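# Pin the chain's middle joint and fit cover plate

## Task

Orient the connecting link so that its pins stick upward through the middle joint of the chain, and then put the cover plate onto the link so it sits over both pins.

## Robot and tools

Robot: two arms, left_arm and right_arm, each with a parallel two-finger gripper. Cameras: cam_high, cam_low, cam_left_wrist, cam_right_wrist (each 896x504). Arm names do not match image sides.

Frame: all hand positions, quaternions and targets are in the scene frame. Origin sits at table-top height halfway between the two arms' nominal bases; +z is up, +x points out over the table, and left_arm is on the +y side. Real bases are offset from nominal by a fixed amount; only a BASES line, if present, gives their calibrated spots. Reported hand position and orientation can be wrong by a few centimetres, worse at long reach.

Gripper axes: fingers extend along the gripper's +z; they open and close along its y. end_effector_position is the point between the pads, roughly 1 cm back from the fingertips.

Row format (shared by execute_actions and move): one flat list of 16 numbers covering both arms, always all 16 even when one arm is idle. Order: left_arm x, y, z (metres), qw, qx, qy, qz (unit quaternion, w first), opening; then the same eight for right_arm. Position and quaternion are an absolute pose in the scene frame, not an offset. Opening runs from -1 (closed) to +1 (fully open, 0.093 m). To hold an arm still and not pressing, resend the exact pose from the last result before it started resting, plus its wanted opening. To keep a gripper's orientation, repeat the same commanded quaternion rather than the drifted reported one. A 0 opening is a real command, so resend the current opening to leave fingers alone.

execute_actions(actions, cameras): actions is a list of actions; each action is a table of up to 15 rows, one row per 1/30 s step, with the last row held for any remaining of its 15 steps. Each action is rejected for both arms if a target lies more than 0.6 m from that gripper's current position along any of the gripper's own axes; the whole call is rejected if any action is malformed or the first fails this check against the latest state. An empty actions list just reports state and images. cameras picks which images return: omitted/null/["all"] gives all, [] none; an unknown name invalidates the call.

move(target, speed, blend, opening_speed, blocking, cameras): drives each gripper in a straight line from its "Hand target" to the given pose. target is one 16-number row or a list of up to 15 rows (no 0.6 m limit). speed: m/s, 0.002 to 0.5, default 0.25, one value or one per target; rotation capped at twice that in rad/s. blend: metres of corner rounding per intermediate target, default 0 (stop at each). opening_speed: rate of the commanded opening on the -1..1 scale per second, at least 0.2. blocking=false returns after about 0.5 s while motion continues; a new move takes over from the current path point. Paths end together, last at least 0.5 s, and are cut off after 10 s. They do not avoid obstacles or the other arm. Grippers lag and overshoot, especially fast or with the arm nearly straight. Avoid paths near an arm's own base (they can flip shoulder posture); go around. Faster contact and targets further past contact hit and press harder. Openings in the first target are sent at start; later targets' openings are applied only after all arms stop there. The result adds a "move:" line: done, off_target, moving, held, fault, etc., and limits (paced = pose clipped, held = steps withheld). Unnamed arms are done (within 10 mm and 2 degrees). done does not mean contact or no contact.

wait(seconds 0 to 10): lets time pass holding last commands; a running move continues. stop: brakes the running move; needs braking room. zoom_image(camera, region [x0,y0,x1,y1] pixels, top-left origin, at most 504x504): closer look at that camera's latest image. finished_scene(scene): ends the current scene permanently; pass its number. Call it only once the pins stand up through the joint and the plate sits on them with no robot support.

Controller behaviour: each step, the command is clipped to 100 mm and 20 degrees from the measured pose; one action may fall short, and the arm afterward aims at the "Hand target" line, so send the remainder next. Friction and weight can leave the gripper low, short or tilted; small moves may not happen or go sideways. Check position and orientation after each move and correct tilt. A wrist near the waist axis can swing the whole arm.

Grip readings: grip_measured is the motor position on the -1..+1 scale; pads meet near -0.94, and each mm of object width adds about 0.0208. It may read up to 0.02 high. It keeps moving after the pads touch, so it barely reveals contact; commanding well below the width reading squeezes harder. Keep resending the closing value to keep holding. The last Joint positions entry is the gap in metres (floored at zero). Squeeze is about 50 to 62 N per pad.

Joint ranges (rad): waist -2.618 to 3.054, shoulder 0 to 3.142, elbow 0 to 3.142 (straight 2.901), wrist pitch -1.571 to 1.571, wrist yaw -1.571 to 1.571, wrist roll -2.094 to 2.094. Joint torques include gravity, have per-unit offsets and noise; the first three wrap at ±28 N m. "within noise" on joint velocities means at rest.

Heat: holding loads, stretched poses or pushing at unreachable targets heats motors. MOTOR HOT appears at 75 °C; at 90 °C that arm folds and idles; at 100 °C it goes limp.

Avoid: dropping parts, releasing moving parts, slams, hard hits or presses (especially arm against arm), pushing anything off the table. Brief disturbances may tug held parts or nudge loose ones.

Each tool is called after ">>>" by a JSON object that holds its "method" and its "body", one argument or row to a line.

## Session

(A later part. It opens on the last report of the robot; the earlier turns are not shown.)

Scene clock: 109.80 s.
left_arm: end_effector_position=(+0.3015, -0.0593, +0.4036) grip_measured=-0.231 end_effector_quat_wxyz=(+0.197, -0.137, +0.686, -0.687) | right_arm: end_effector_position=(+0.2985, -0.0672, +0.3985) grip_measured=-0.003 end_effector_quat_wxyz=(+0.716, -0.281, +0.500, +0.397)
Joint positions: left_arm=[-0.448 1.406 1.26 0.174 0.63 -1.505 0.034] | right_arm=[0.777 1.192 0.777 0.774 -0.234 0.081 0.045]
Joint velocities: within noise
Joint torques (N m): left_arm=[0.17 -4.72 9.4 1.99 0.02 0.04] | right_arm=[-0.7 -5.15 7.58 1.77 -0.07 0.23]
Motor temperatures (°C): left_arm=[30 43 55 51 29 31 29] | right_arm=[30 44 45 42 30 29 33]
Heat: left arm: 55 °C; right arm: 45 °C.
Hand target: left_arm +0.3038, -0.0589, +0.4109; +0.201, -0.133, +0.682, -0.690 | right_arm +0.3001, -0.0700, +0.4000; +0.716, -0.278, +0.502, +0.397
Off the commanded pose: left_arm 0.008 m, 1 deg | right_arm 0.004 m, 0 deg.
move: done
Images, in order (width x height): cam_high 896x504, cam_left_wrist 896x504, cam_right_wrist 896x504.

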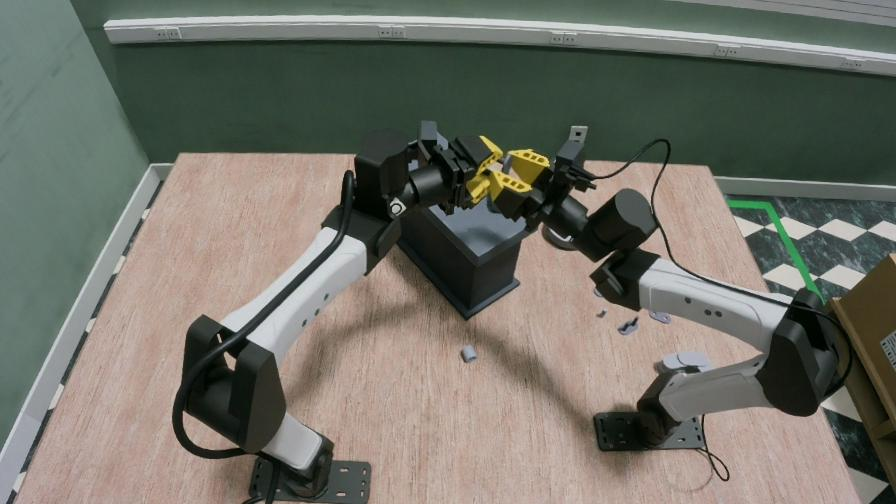

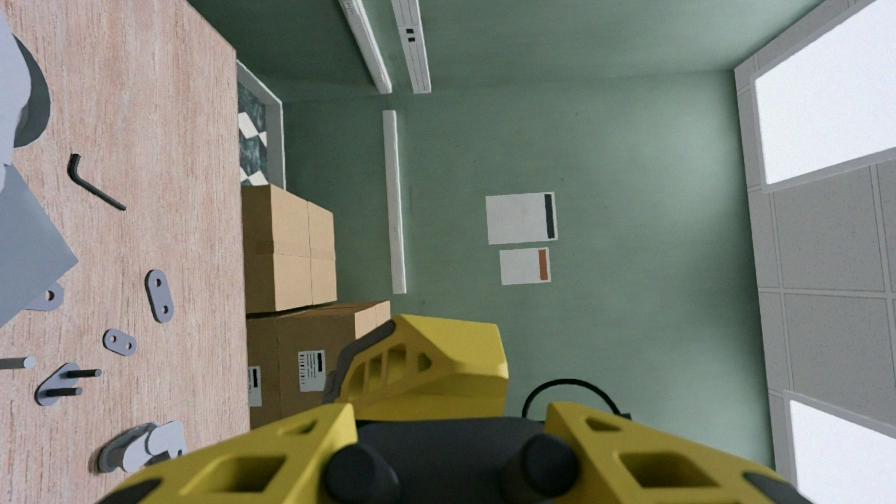

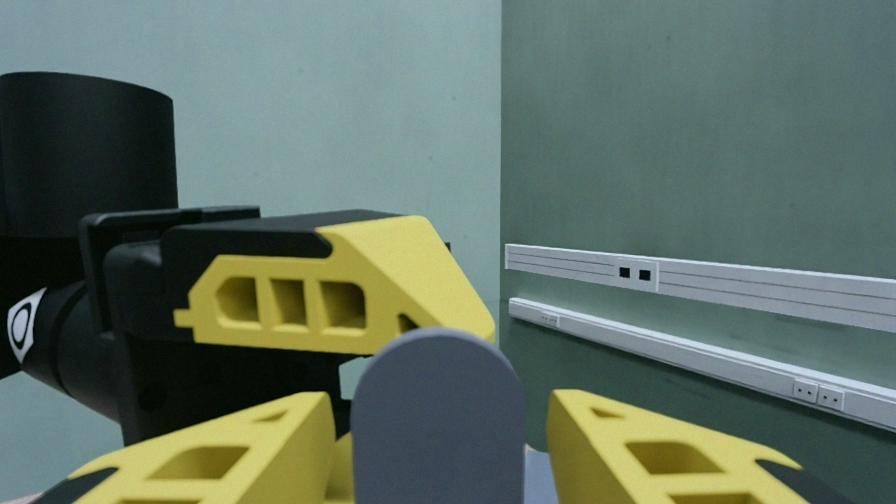

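>>> {"method": "move", "body": {
  "target": [
    [0.3040, -0.0590, 0.411, 0.201, -0.133, 0.682, -0.690, -0.7, 0.26, -0.134, 0.372, 0.716, -0.278, 0.502, 0.397, 0.2],
    [0.3040, -0.0590, 0.411, 0.201, -0.133, 0.682, -0.690, -0.7, 0.22, -0.25, 0.33, 0.497, -0.2, 0.8, 0.2, 0.8]
  ],
  "speed": 0.12,
  "cameras": ["cam_high","cam_left_wrist","cam_right_wrist"]
}}

>>> {"method": "zoom_image", "body": {
  "camera": "cam_high",
  "region": [400, 100, 600, 240]
}}

Scene clock: 115.73 s.
left_arm: end_effector_position=(+0.3015, -0.0593, +0.4034) grip_measured=-0.231 end_effector_quat_wxyz=(+0.197, -0.137, +0.686, -0.687) | right_arm: end_effector_position=(+0.2184, -0.2469, +0.3284) grip_measured=+0.798 end_effector_quat_wxyz=(+0.507, -0.206, +0.809, +0.213)
Joint positions: left_arm=[-0.448 1.406 1.26 0.173 0.63 -1.505 0.034] | right_arm=[0.514 0.588 1.058 -0.88 -0.129 0.093 0.083]
Joint velocities: within noise
Joint torques (N m): left_arm=[0.17 -4.72 9.42 1.99 0.02 0.04] | right_arm=[-0.7 3.29 7.8 1.96 -0.04 0.07]
Motor temperatures (°C): left_arm=[30 43 55 52 29 30 29] | right_arm=[30 44 45 43 30 28 33]
Heat: left arm: 55 °C; right arm: 45 °C.
Hand target: left_arm +0.3038, -0.0589, +0.4109; +0.201, -0.133, +0.682, -0.690 | right_arm +0.2200, -0.2500, +0.3299; +0.505, -0.203, +0.814, +0.203
Off the commanded pose: left_arm 0.008 m, 1 deg | right_arm 0.004 m, 1 deg.
move: done
Images, in order (width x height): cam_high 896x504, cam_left_wrist 896x504, cam_right_wrist 896x504.

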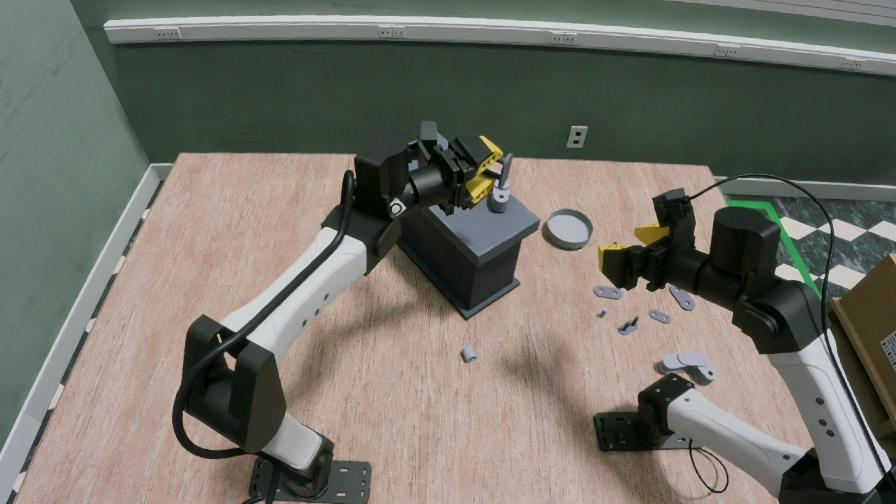

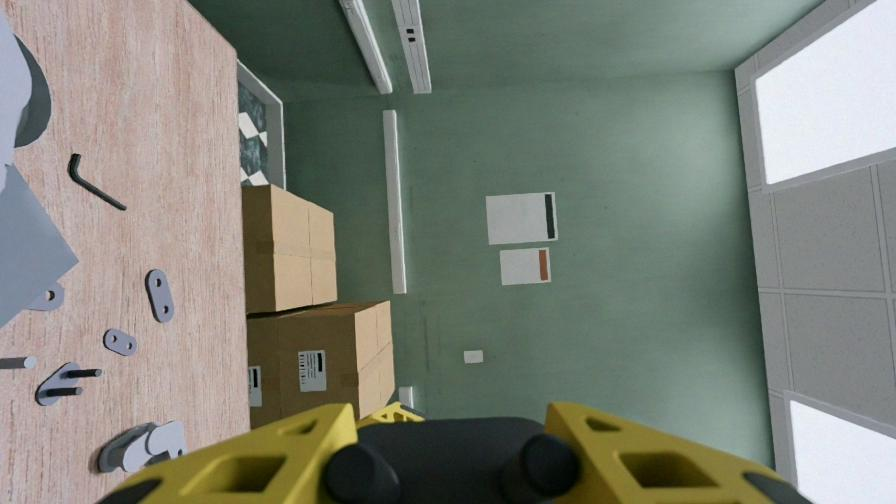

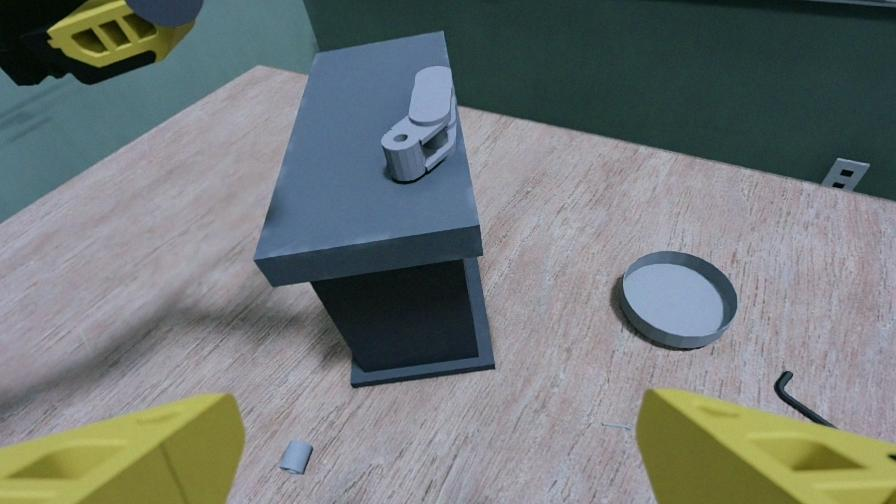

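Scaled by 2.520 from the camera's 896x504 image, which has a finer 1280x720 frame.

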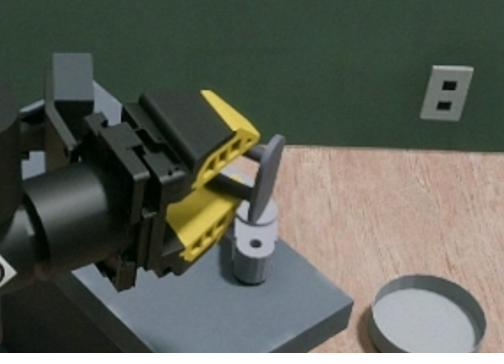

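>>> {"method": "move", "body": {
  "target": [
    [0.25, 0.03, 0.38, 0.33, 0.08, 0.77, -0.45, -0.7, 0.22, -0.25, 0.33, 0.505, -0.203, 0.814, 0.203, 0.8],
    [0.19, 0.05, 0.20, 0.465, 0.283, 0.823, -0.160, -0.7, 0.16, -0.28, 0.25, 0.497, -0.410, 0.709, 0.287, 0.8]
  ],
  "speed": 0.15,
  "blend": 0.03
}}

>>> {"method": "zoom_image", "body": {
  "camera": "cam_high",
  "region": [350, 180, 600, 400]
}}

Scene clock: 123.53 s.
left_arm: end_effector_position=(+0.1878, +0.0511, +0.1937) grip_measured=-0.231 end_effector_quat_wxyz=(+0.448, +0.280, +0.833, -0.163) | right_arm: end_effector_position=(+0.1646, -0.2787, +0.2472) grip_measured=+0.798 end_effector_quat_wxyz=(+0.449, -0.387, +0.789, +0.166)
Joint positions: left_arm=[-0.598 0.805 0.653 -0.426 0.048 0.006 0.034] | right_arm=[-0.468 0.562 0.97 -1.569 -0.937 -1.178 0.083]
Joint velocities: within noise
Joint torques (N m): left_arm=[-0.68 -1.69 6.72 2.23 -0.1 0.13] | right_arm=[0.64 2.51 7.01 0.96 -0.48 0.23]
Motor temperatures (°C): left_arm=[30 43 55 52 29 30 29] | right_arm=[30 43 44 42 30 28 33]
Heat: left arm: 55 °C; right arm: 44 °C.
Hand target: left_arm +0.1899, +0.0501, +0.2002; +0.465, +0.283, +0.824, -0.160 | right_arm +0.1614, -0.2780, +0.2498; +0.446, -0.389, +0.790, +0.161
Off the commanded pose: left_arm 0.007 m, 2 deg | right_arm 0.006 m, 18 deg.
joint sent to its limit (right arm) — joint 4 (wrist pitch), lower limit. The joint targets are off in orientation, not in position.
move: off_target (right_arm)

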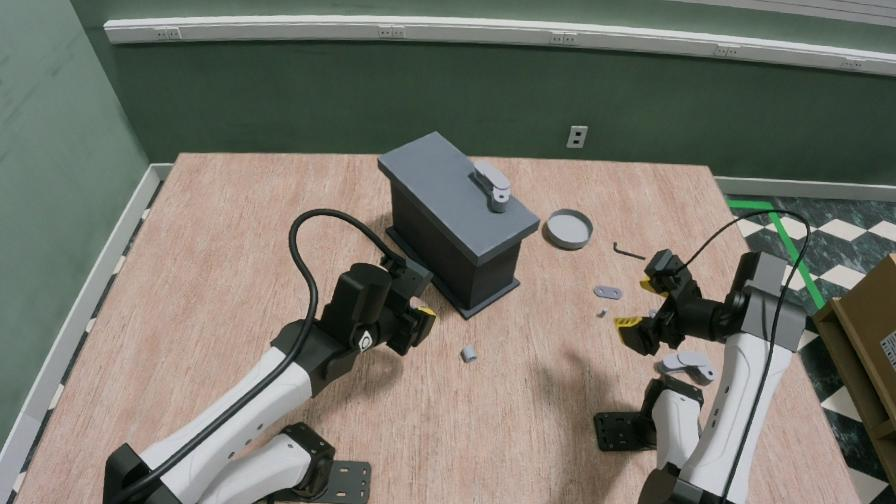

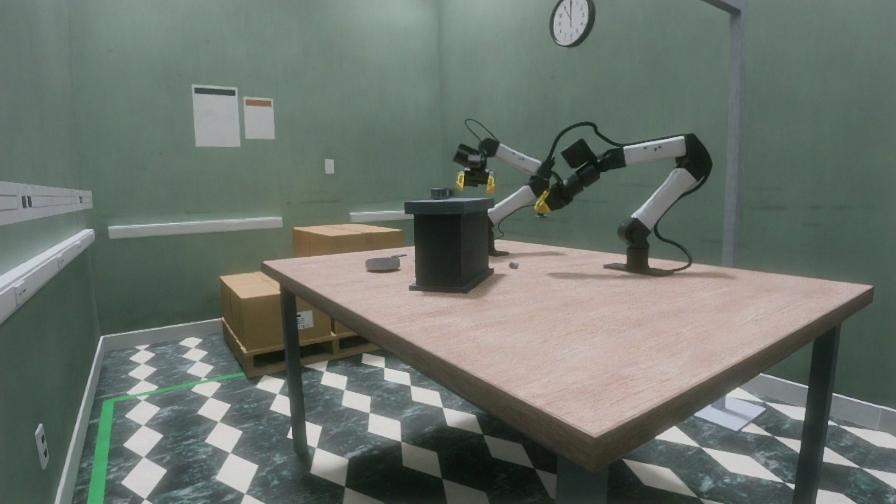

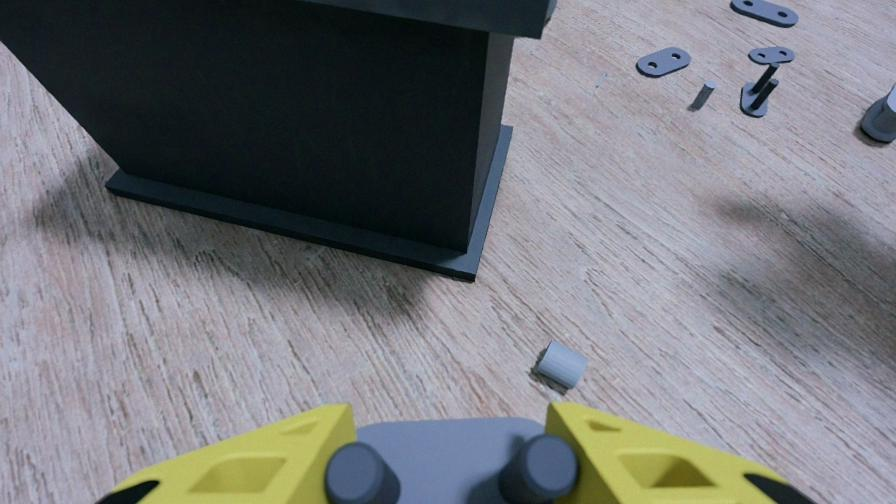

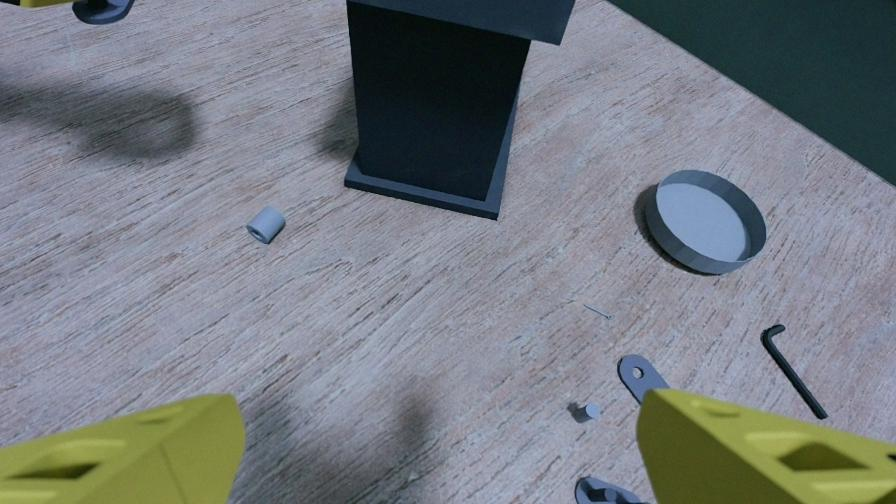

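Scaled by 2.016 from the camera's 896x504 image, which has a finer 1280x720 frame.

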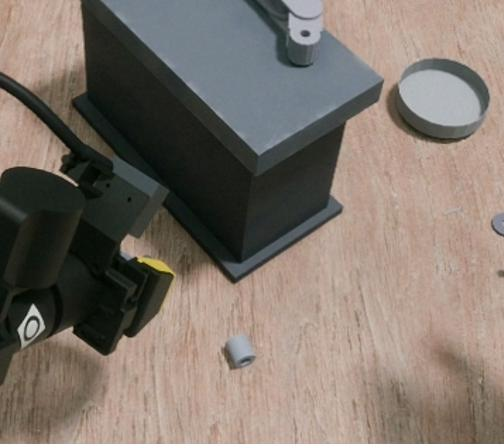

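>>> {"method": "move", "body": {
  "target": [
    [0.19, 0.05, 0.20, 0.465, 0.283, 0.823, -0.160, -0.7, 0.13, -0.15, 0.14, 0.470, -0.470, 0.671, 0.329, 0.8]
  ],
  "speed": 0.2,
  "cameras": ["cam_low","cam_right_wrist"]
}}

>>> {"method": "zoom_image", "body": {
  "camera": "cam_right_wrist",
  "region": [200, 0, 600, 300]
}}

Scene clock: 126.63 s.
left_arm: end_effector_position=(+0.1879, +0.0511, +0.1939) grip_measured=-0.231 end_effector_quat_wxyz=(+0.448, +0.280, +0.833, -0.163) | right_arm: end_effector_position=(+0.1300, -0.1508, +0.1495) grip_measured=+0.798 end_effector_quat_wxyz=(+0.480, -0.469, +0.662, +0.333)
Joint positions: left_arm=[-0.598 0.805 0.653 -0.426 0.048 0.007 0.034] | right_arm=[1.131 0.191 0.203 -0.337 -0.096 -0.041 0.083]
Joint velocities: within noise
Joint torques (N m): left_arm=[-0.66 -1.7 6.74 2.21 -0.12 0.12] | right_arm=[0.61 3.23 6.13 2.19 -0.05 0.27]
Motor temperatures (°C): left_arm=[30 43 55 53 29 30 29] | right_arm=[30 43 44 42 30 28 33]
Heat: left arm: 55 °C; right arm: 44 °C.
Hand target: left_arm +0.1899, +0.0501, +0.2002; +0.465, +0.283, +0.823, -0.160 | right_arm +0.1298, -0.1504, +0.1402; +0.470, -0.470, +0.671, +0.329
Off the commanded pose: left_arm 0.007 m, 2 deg | right_arm 0.010 m, 2 deg.
move: done
Images, in order (width x height): cam_low 896x504, cam_right_wrist 896x504.

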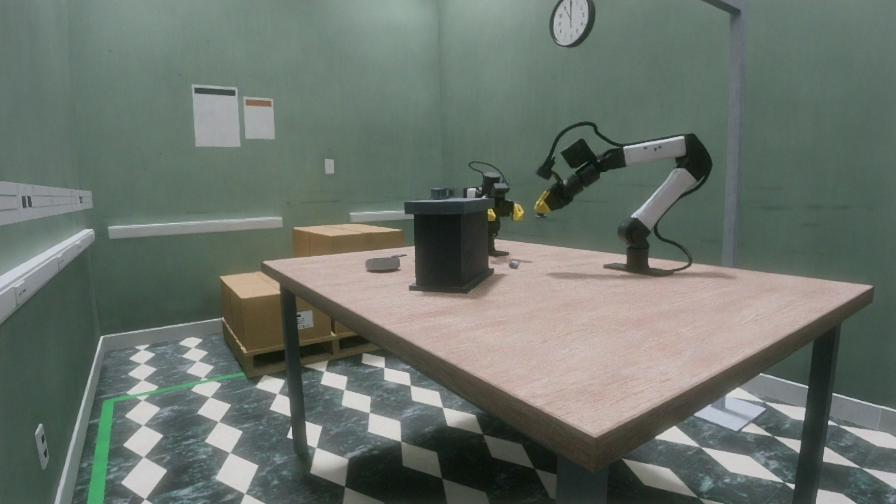

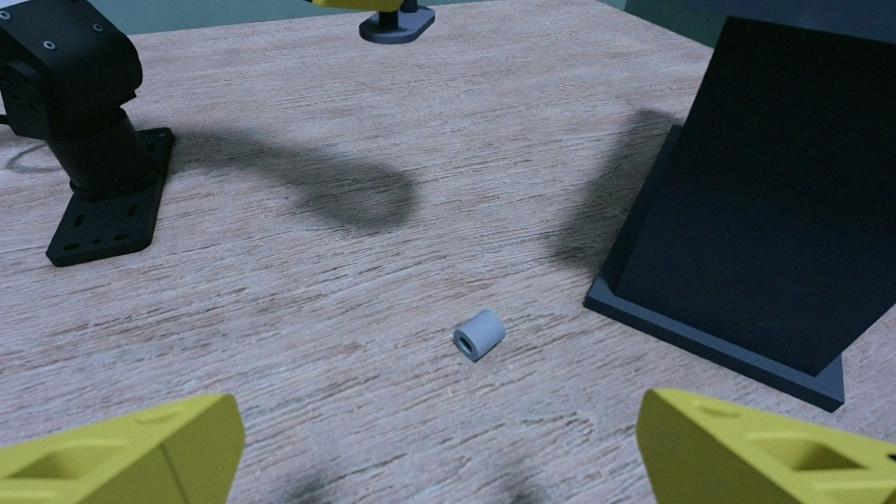

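Scaled by 1.260 from the camera's 896x504 image, which has a finer 1280x720 frame.

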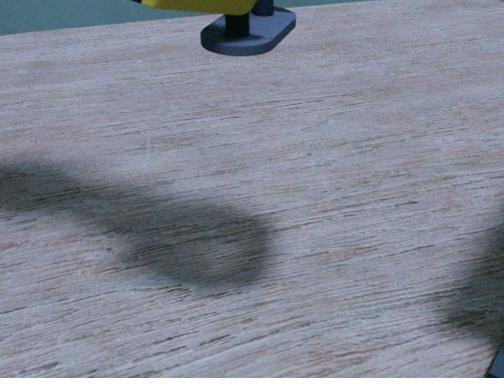

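>>> {"method": "move", "body": {
  "target": [
    [0.182, 0.042, 0.055, 0.465, 0.283, 0.823, -0.160, -0.7, 0.13, -0.15, 0.14, 0.470, -0.470, 0.671, 0.329, 0.8]
  ],
  "speed": 0.12,
  "cameras": ["cam_left_wrist","cam_right_wrist"]
}}

>>> {"method": "zoom_image", "body": {
  "camera": "cam_right_wrist",
  "region": [250, 50, 550, 250]
}}

Scene clock: 129.37 s.
left_arm: end_effector_position=(+0.1805, +0.0428, +0.0532) grip_measured=-0.231 end_effector_quat_wxyz=(+0.457, +0.291, +0.825, -0.158) | right_arm: end_effector_position=(+0.1302, -0.1508, +0.1496) grip_measured=+0.798 end_effector_quat_wxyz=(+0.480, -0.469, +0.663, +0.333)
Joint positions: left_arm=[-0.672 1.067 0.126 0.381 -0.015 -0.003 0.034] | right_arm=[1.131 0.191 0.203 -0.336 -0.095 -0.041 0.083]
Joint velocities: within noise
Joint torques (N m): left_arm=[-0.66 -0.76 5.45 2.2 -0.14 -0.21] | right_arm=[0.62 3.28 6.13 2.18 -0.03 0.25]
Motor temperatures (°C): left_arm=[30 43 55 53 29 30 29] | right_arm=[30 43 44 43 30 28 33]
Heat: left arm: 55 °C; right arm: 44 °C.
Hand target: left_arm +0.1819, +0.0421, +0.0550; +0.465, +0.283, +0.824, -0.160 | right_arm +0.1299, -0.1504, +0.1401; +0.470, -0.470, +0.671, +0.329
Off the commanded pose: left_arm 0.002 m, 1 deg | right_arm 0.010 m, 2 deg.
move: done
Images, in order (width x height): cam_left_wrist 896x504, cam_right_wrist 896x504.

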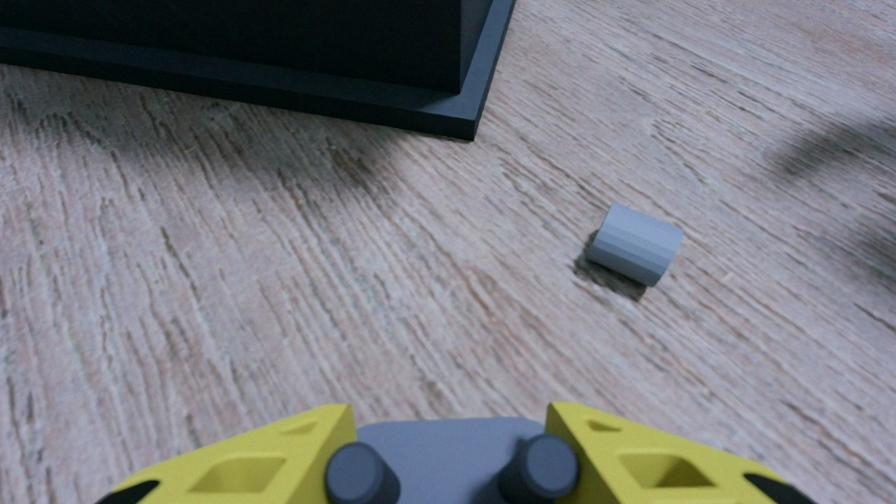

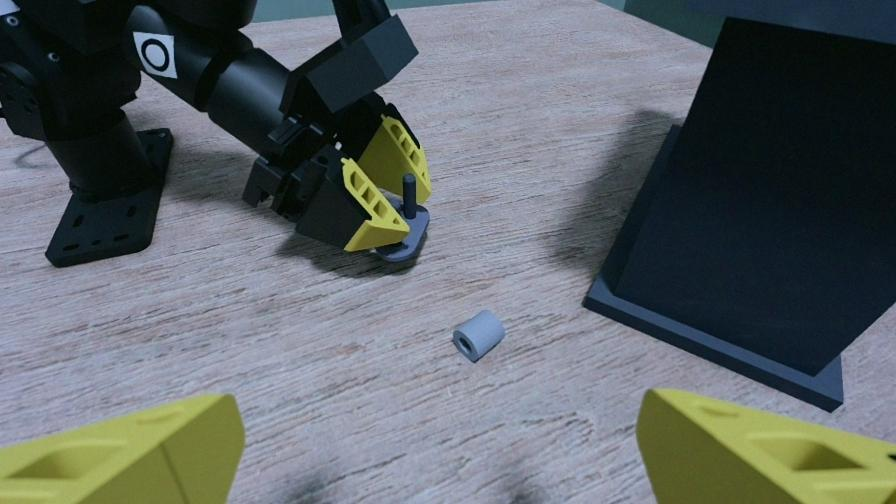

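Scaled by 1.680 from the camera's 896x504 image, which has a finer 1280x720 frame.

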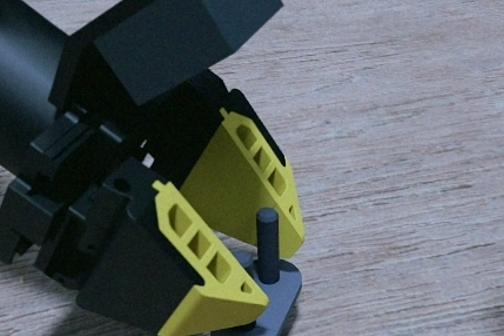

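>>> {"method": "move", "body": {
  "target": [
    [0.182, 0.042, 0.036, 0.465, 0.283, 0.823, -0.160, -0.7, 0.13, -0.15, 0.14, 0.470, -0.470, 0.671, 0.329, 0.8]
  ],
  "speed": 0.05,
  "cameras": ["cam_left_wrist","cam_right_wrist"]
}}

>>> {"method": "zoom_image", "body": {
  "camera": "cam_right_wrist",
  "region": [300, 150, 500, 300]
}}

Scene clock: 130.93 s.
left_arm: end_effector_position=(+0.1806, +0.0427, +0.0338) grip_measured=-0.231 end_effector_quat_wxyz=(+0.457, +0.290, +0.825, -0.158) | right_arm: end_effector_position=(+0.1302, -0.1508, +0.1496) grip_measured=+0.798 end_effector_quat_wxyz=(+0.480, -0.469, +0.663, +0.333)
Joint positions: left_arm=[-0.672 1.227 0.075 0.591 -0.015 -0.005 0.034] | right_arm=[1.131 0.191 0.203 -0.336 -0.095 -0.041 0.083]
Joint velocities: within noise
Joint torques (N m): left_arm=[-0.69 -1.16 4.7 2.2 -0.15 -0.19] | right_arm=[0.61 3.29 6.15 2.18 -0.03 0.25]
Motor temperatures (°C): left_arm=[30 43 55 53 29 30 29] | right_arm=[30 43 44 43 30 28 33]
Heat: left arm: 55 °C; right arm: 44 °C.
Hand target: left_arm +0.1820, +0.0420, +0.0362; +0.465, +0.283, +0.823, -0.160 | right_arm +0.1299, -0.1504, +0.1401; +0.470, -0.470, +0.671, +0.329
Off the commanded pose: left_arm 0.003 m, 1 deg | right_arm 0.010 m, 2 deg.
move: done
Images, in order (width x height): cam_left_wrist 896x504, cam_right_wrist 896x504.

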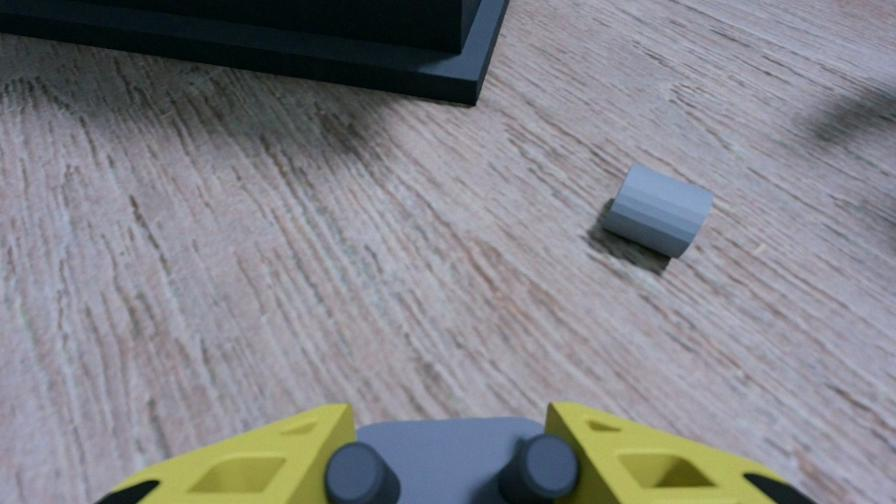

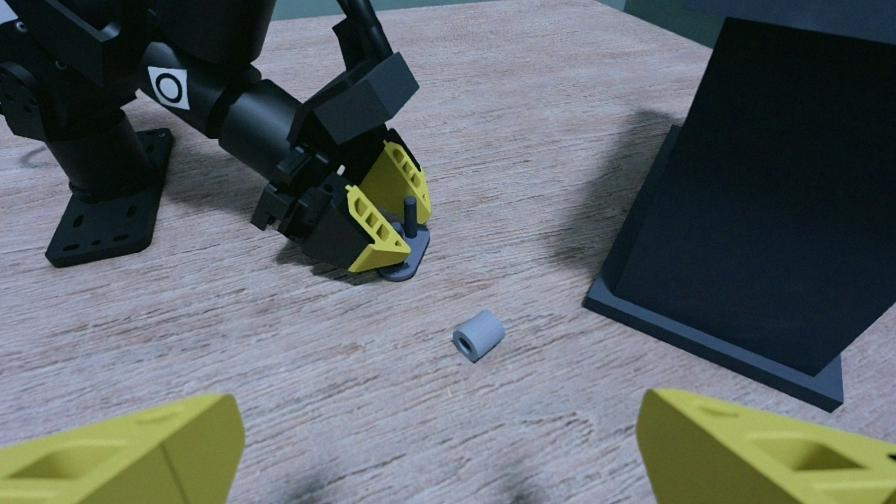

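Scaled by 2.520 from the camera's 896x504 image, which has a finer 1280x720 frame.

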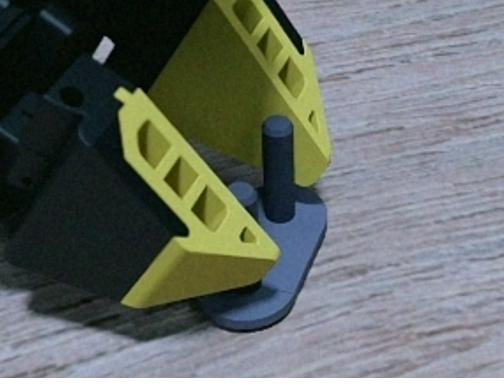

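>>> {"method": "execute_actions", "body": {
  "actions": []
}}

Scene clock: 132.70 s.
left_arm: end_effector_position=(+0.1807, +0.0426, +0.0339) grip_measured=-0.231 end_effector_quat_wxyz=(+0.458, +0.290, +0.825, -0.159) | right_arm: end_effector_position=(+0.1302, -0.1508, +0.1497) grip_measured=+0.798 end_effector_quat_wxyz=(+0.480, -0.468, +0.663, +0.333)
Joint positions: left_arm=[-0.672 1.227 0.075 0.592 -0.015 -0.005 0.034] | right_arm=[1.131 0.191 0.203 -0.336 -0.095 -0.04 0.083]
Joint velocities: within noise
Joint torques (N m): left_arm=[-0.7 -1.16 4.68 2.23 -0.15 -0.19] | right_arm=[0.62 3.29 6.13 2.18 -0.03 0.25]
Motor temperatures (°C): left_arm=[30 43 55 53 29 30 29] | right_arm=[30 43 44 43 30 28 33]
Heat: left arm: 55 °C; right arm: 44 °C.
Hand target: left_arm +0.1820, +0.0420, +0.0361; +0.465, +0.283, +0.823, -0.160 | right_arm +0.1299, -0.1504, +0.1401; +0.470, -0.470, +0.671, +0.329
Tool commands: left_gripper/opening=-0.7 right_gripper/opening=+0.8
Off the commanded pose: left_arm 0.003 m, 1 deg | right_arm 0.010 m, 2 deg.

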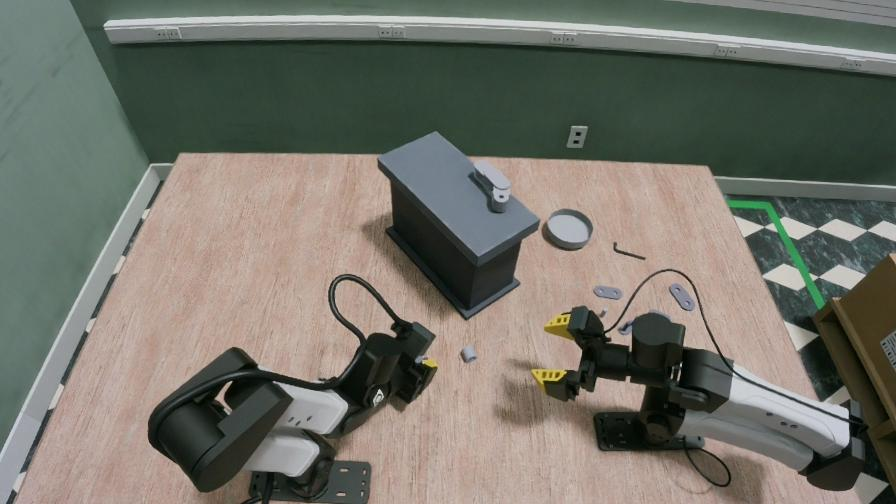

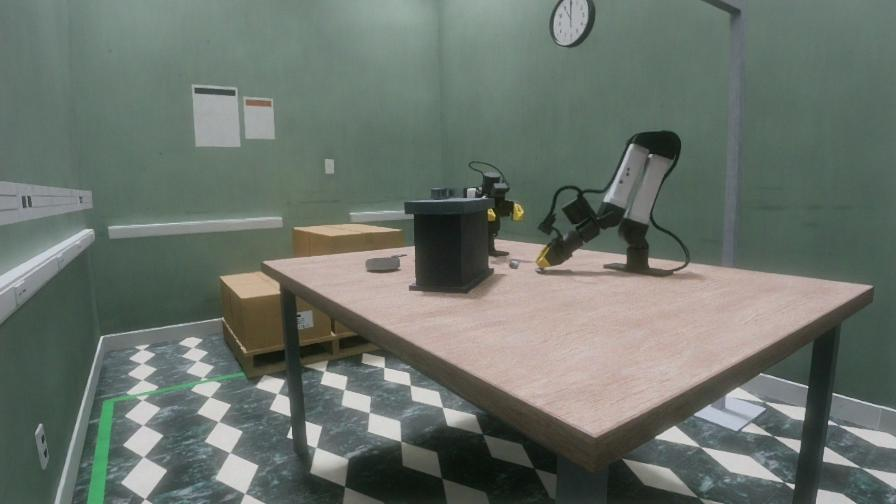

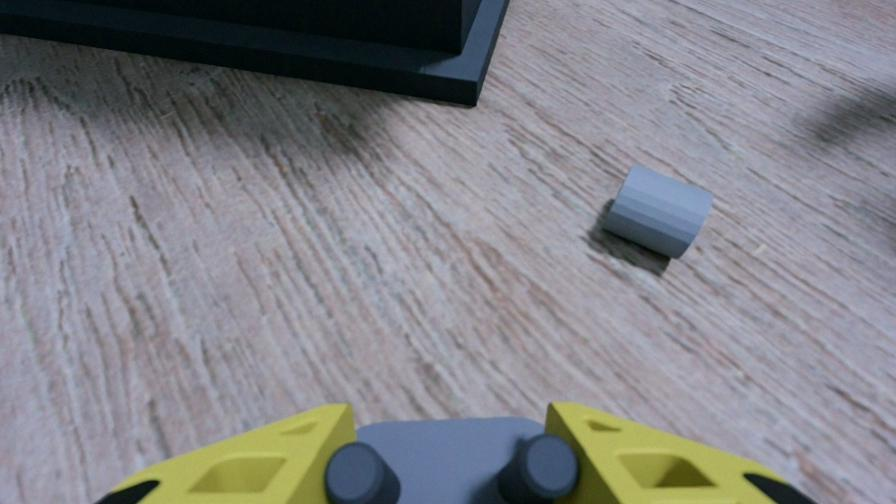

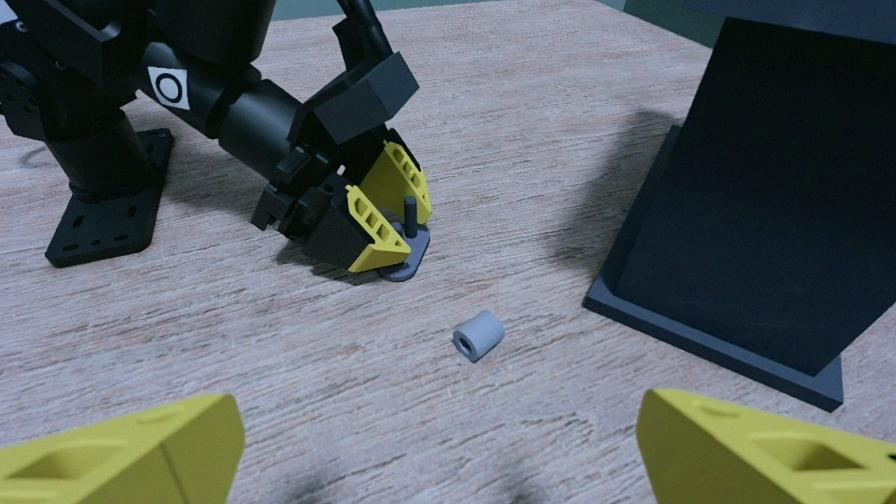

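>>> {"method": "move", "body": {
  "target": [0.182,0.042,0.029,0.465,0.283,0.823,-0.160,-0.7,0.13,-0.15,0.14,0.470,-0.470,0.671,0.329,0.8],
  "speed": 0.03,
  "cameras": ["cam_left_wrist","cam_right_wrist"]
}}

>>> {"method": "zoom_image", "body": {
  "camera": "cam_right_wrist",
  "region": [300, 150, 500, 300]
}}

Scene clock: 134.00 s.
left_arm: end_effector_position=(+0.1828, +0.0409, +0.0310) grip_measured=-0.231 end_effector_quat_wxyz=(+0.465, +0.288, +0.821, -0.162) | right_arm: end_effector_position=(+0.1302, -0.1508, +0.1497) grip_measured=+0.798 end_effector_quat_wxyz=(+0.480, -0.468, +0.663, +0.333)
Joint positions: left_arm=[-0.672 1.299 0.061 0.697 -0.015 -0.007 0.034] | right_arm=[1.131 0.191 0.203 -0.336 -0.095 -0.04 0.083]
Joint velocities: within noise
Joint torques (N m): left_arm=[-0.69 -1.16 4.19 2.14 -0.15 -0.17] | right_arm=[0.61 3.29 6.13 2.18 -0.03 0.25]
Motor temperatures (°C): left_arm=[30 43 55 53 29 30 29] | right_arm=[30 43 44 43 30 28 33]
Heat: left arm: 55 °C; right arm: 44 °C.
Hand target: left_arm +0.1820, +0.0420, +0.0291; +0.465, +0.283, +0.823, -0.160 | right_arm +0.1299, -0.1504, +0.1401; +0.470, -0.470, +0.671, +0.329
Off the commanded pose: left_arm 0.002 m, 1 deg | right_arm 0.010 m, 2 deg.
move: done
Images, in order (width x height): cam_left_wrist 896x504, cam_right_wrist 896x504.

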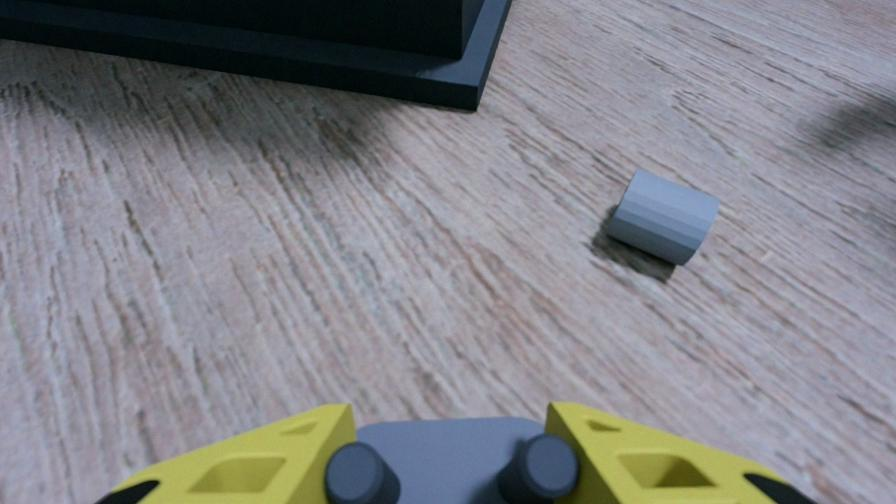

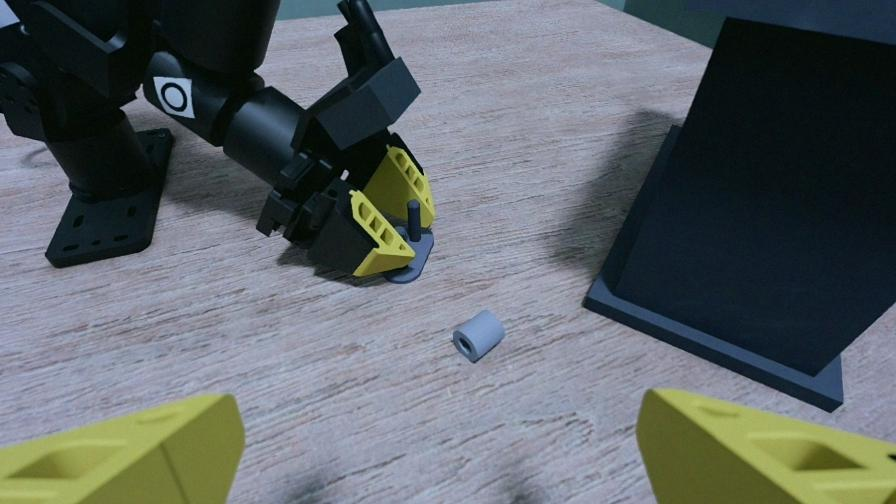

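Scaled by 2.520 from the camera's 896x504 image, which has a finer 1280x720 frame.

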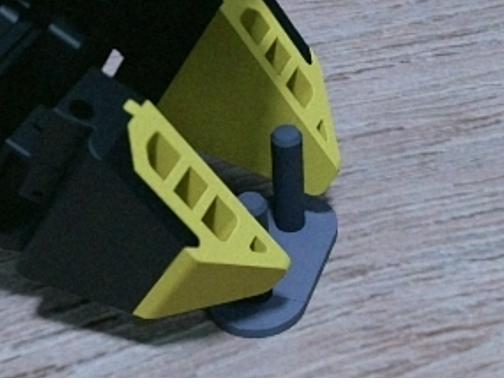

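>>> {"method": "move", "body": {
  "target": [0.182,0.042,0.024,0.465,0.283,0.823,-0.160,-0.7,0.13,-0.15,0.14,0.470,-0.470,0.671,0.329,0.8],
  "speed": 0.02,
  "cameras": ["cam_left_wrist","cam_right_wrist"]
}}

>>> {"method": "zoom_image", "body": {
  "camera": "cam_right_wrist",
  "region": [300, 150, 500, 300]
}}

Scene clock: 135.37 s.
left_arm: end_effector_position=(+0.1850, +0.0390, +0.0308) grip_measured=-0.231 end_effector_quat_wxyz=(+0.474, +0.286, +0.816, -0.165) | right_arm: end_effector_position=(+0.1302, -0.1508, +0.1497) grip_measured=+0.798 end_effector_quat_wxyz=(+0.480, -0.468, +0.663, +0.333)
Joint positions: left_arm=[-0.672 1.353 0.052 0.781 -0.015 -0.007 0.034] | right_arm=[1.131 0.191 0.203 -0.336 -0.095 -0.04 0.083]
Joint velocities: within noise
Joint torques (N m): left_arm=[-0.69 -1.13 3.67 1.98 -0.15 -0.15] | right_arm=[0.64 3.28 6.15 2.18 -0.03 0.25]
Motor temperatures (°C): left_arm=[30 43 55 53 29 30 29] | right_arm=[30 43 44 43 30 28 32]
Heat: left arm: 55 °C; right arm: 44 °C.
Hand target: left_arm +0.1819, +0.0420, +0.0242; +0.465, +0.283, +0.823, -0.160 | right_arm +0.1299, -0.1504, +0.1401; +0.470, -0.470, +0.671, +0.329
Off the commanded pose: left_arm 0.008 m, 1 deg | right_arm 0.010 m, 2 deg.
move: done
Images, in order (width x height): cam_left_wrist 896x504, cam_right_wrist 896x504.

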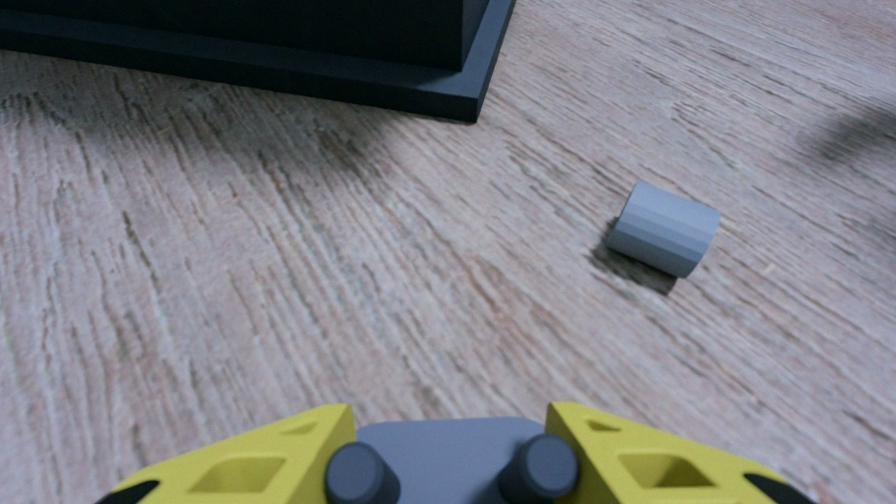

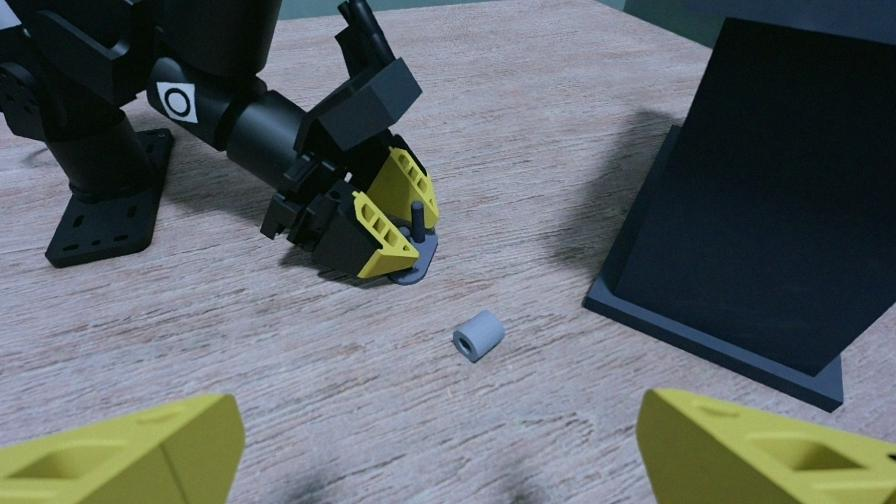

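Scaled by 2.520 from the camera's 896x504 image, which has a finer 1280x720 frame.

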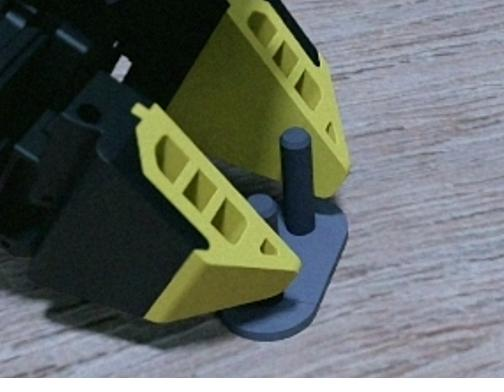

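>>> {"method": "move", "body": {
  "target": [0.185,0.039,0.029,0.465,0.283,0.823,-0.160,0.1,0.13,-0.15,0.14,0.470,-0.470,0.671,0.329,0.8],
  "speed": 0.02,
  "opening_speed": 0.6,
  "cameras": ["cam_left_wrist","cam_right_wrist"]
}}

>>> {"method": "zoom_image", "body": {
  "camera": "cam_right_wrist",
  "region": [300, 150, 500, 300]
}}

Scene clock: 137.33 s.
left_arm: end_effector_position=(+0.1831, +0.0407, +0.0262) grip_measured=+0.099 end_effector_quat_wxyz=(+0.464, +0.287, +0.822, -0.161) | right_arm: end_effector_position=(+0.1302, -0.1508, +0.1497) grip_measured=+0.798 end_effector_quat_wxyz=(+0.480, -0.468, +0.663, +0.333)
Joint positions: left_arm=[-0.674 1.35 0.054 0.753 -0.019 -0.008 0.05] | right_arm=[1.131 0.191 0.203 -0.336 -0.095 -0.04 0.083]
Joint velocities: within noise
Joint torques (N m): left_arm=[-0.75 -3.29 5.59 1.77 -0.14 -0.16] | right_arm=[0.61 3.29 6.13 2.17 -0.03 0.25]
Motor temperatures (°C): left_arm=[30 43 55 53 29 30 29] | right_arm=[30 43 43 43 30 28 32]
Heat: left arm: 55 °C; right arm: 43 °C.
Hand target: left_arm +0.1850, +0.0390, +0.0290; +0.465, +0.283, +0.823, -0.160 | right_arm +0.1299, -0.1504, +0.1401; +0.470, -0.470, +0.671, +0.329
Off the commanded pose: left_arm 0.004 m, 1 deg | right_arm 0.010 m, 2 deg.
move: done
Images, in order (width x height): cam_left_wrist 896x504, cam_right_wrist 896x504.

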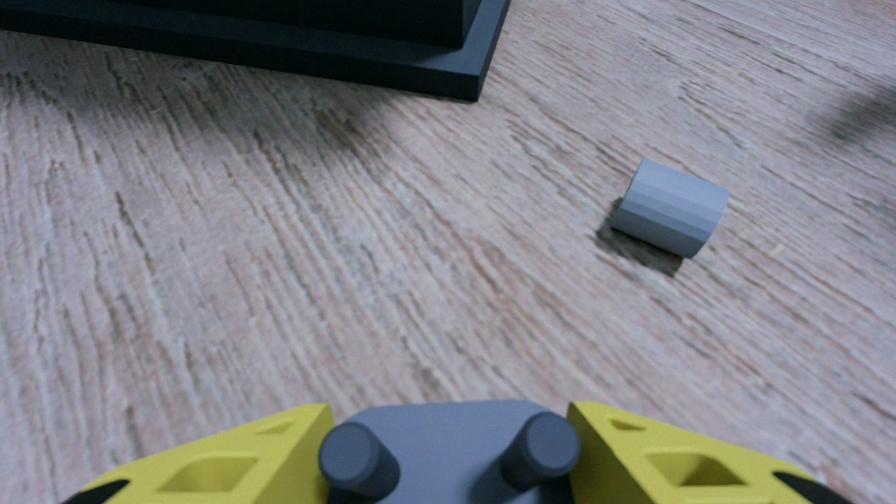

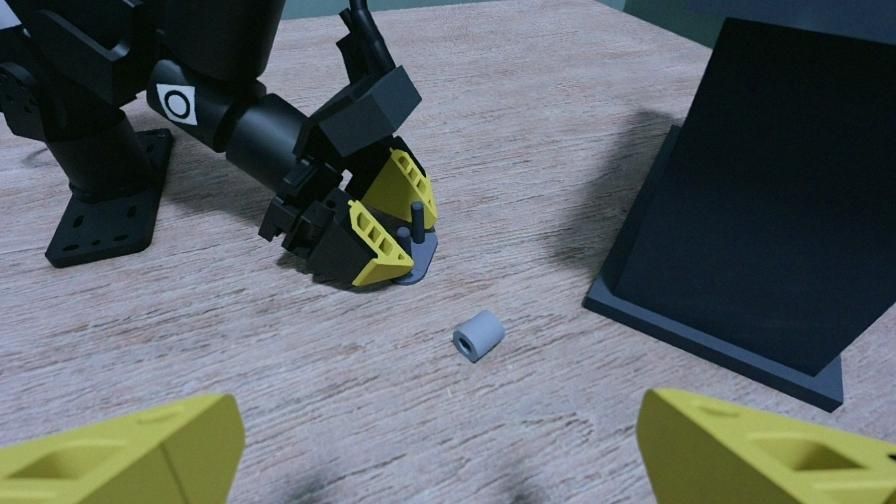

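Scaled by 2.520 from the camera's 896x504 image, which has a finer 1280x720 frame.

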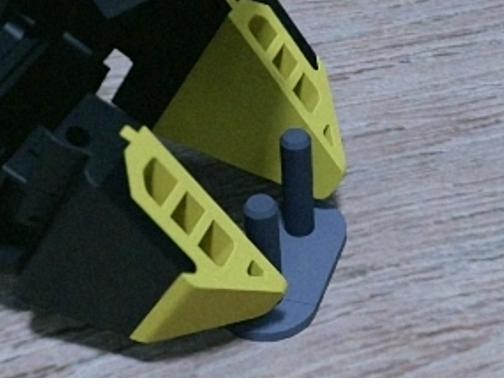

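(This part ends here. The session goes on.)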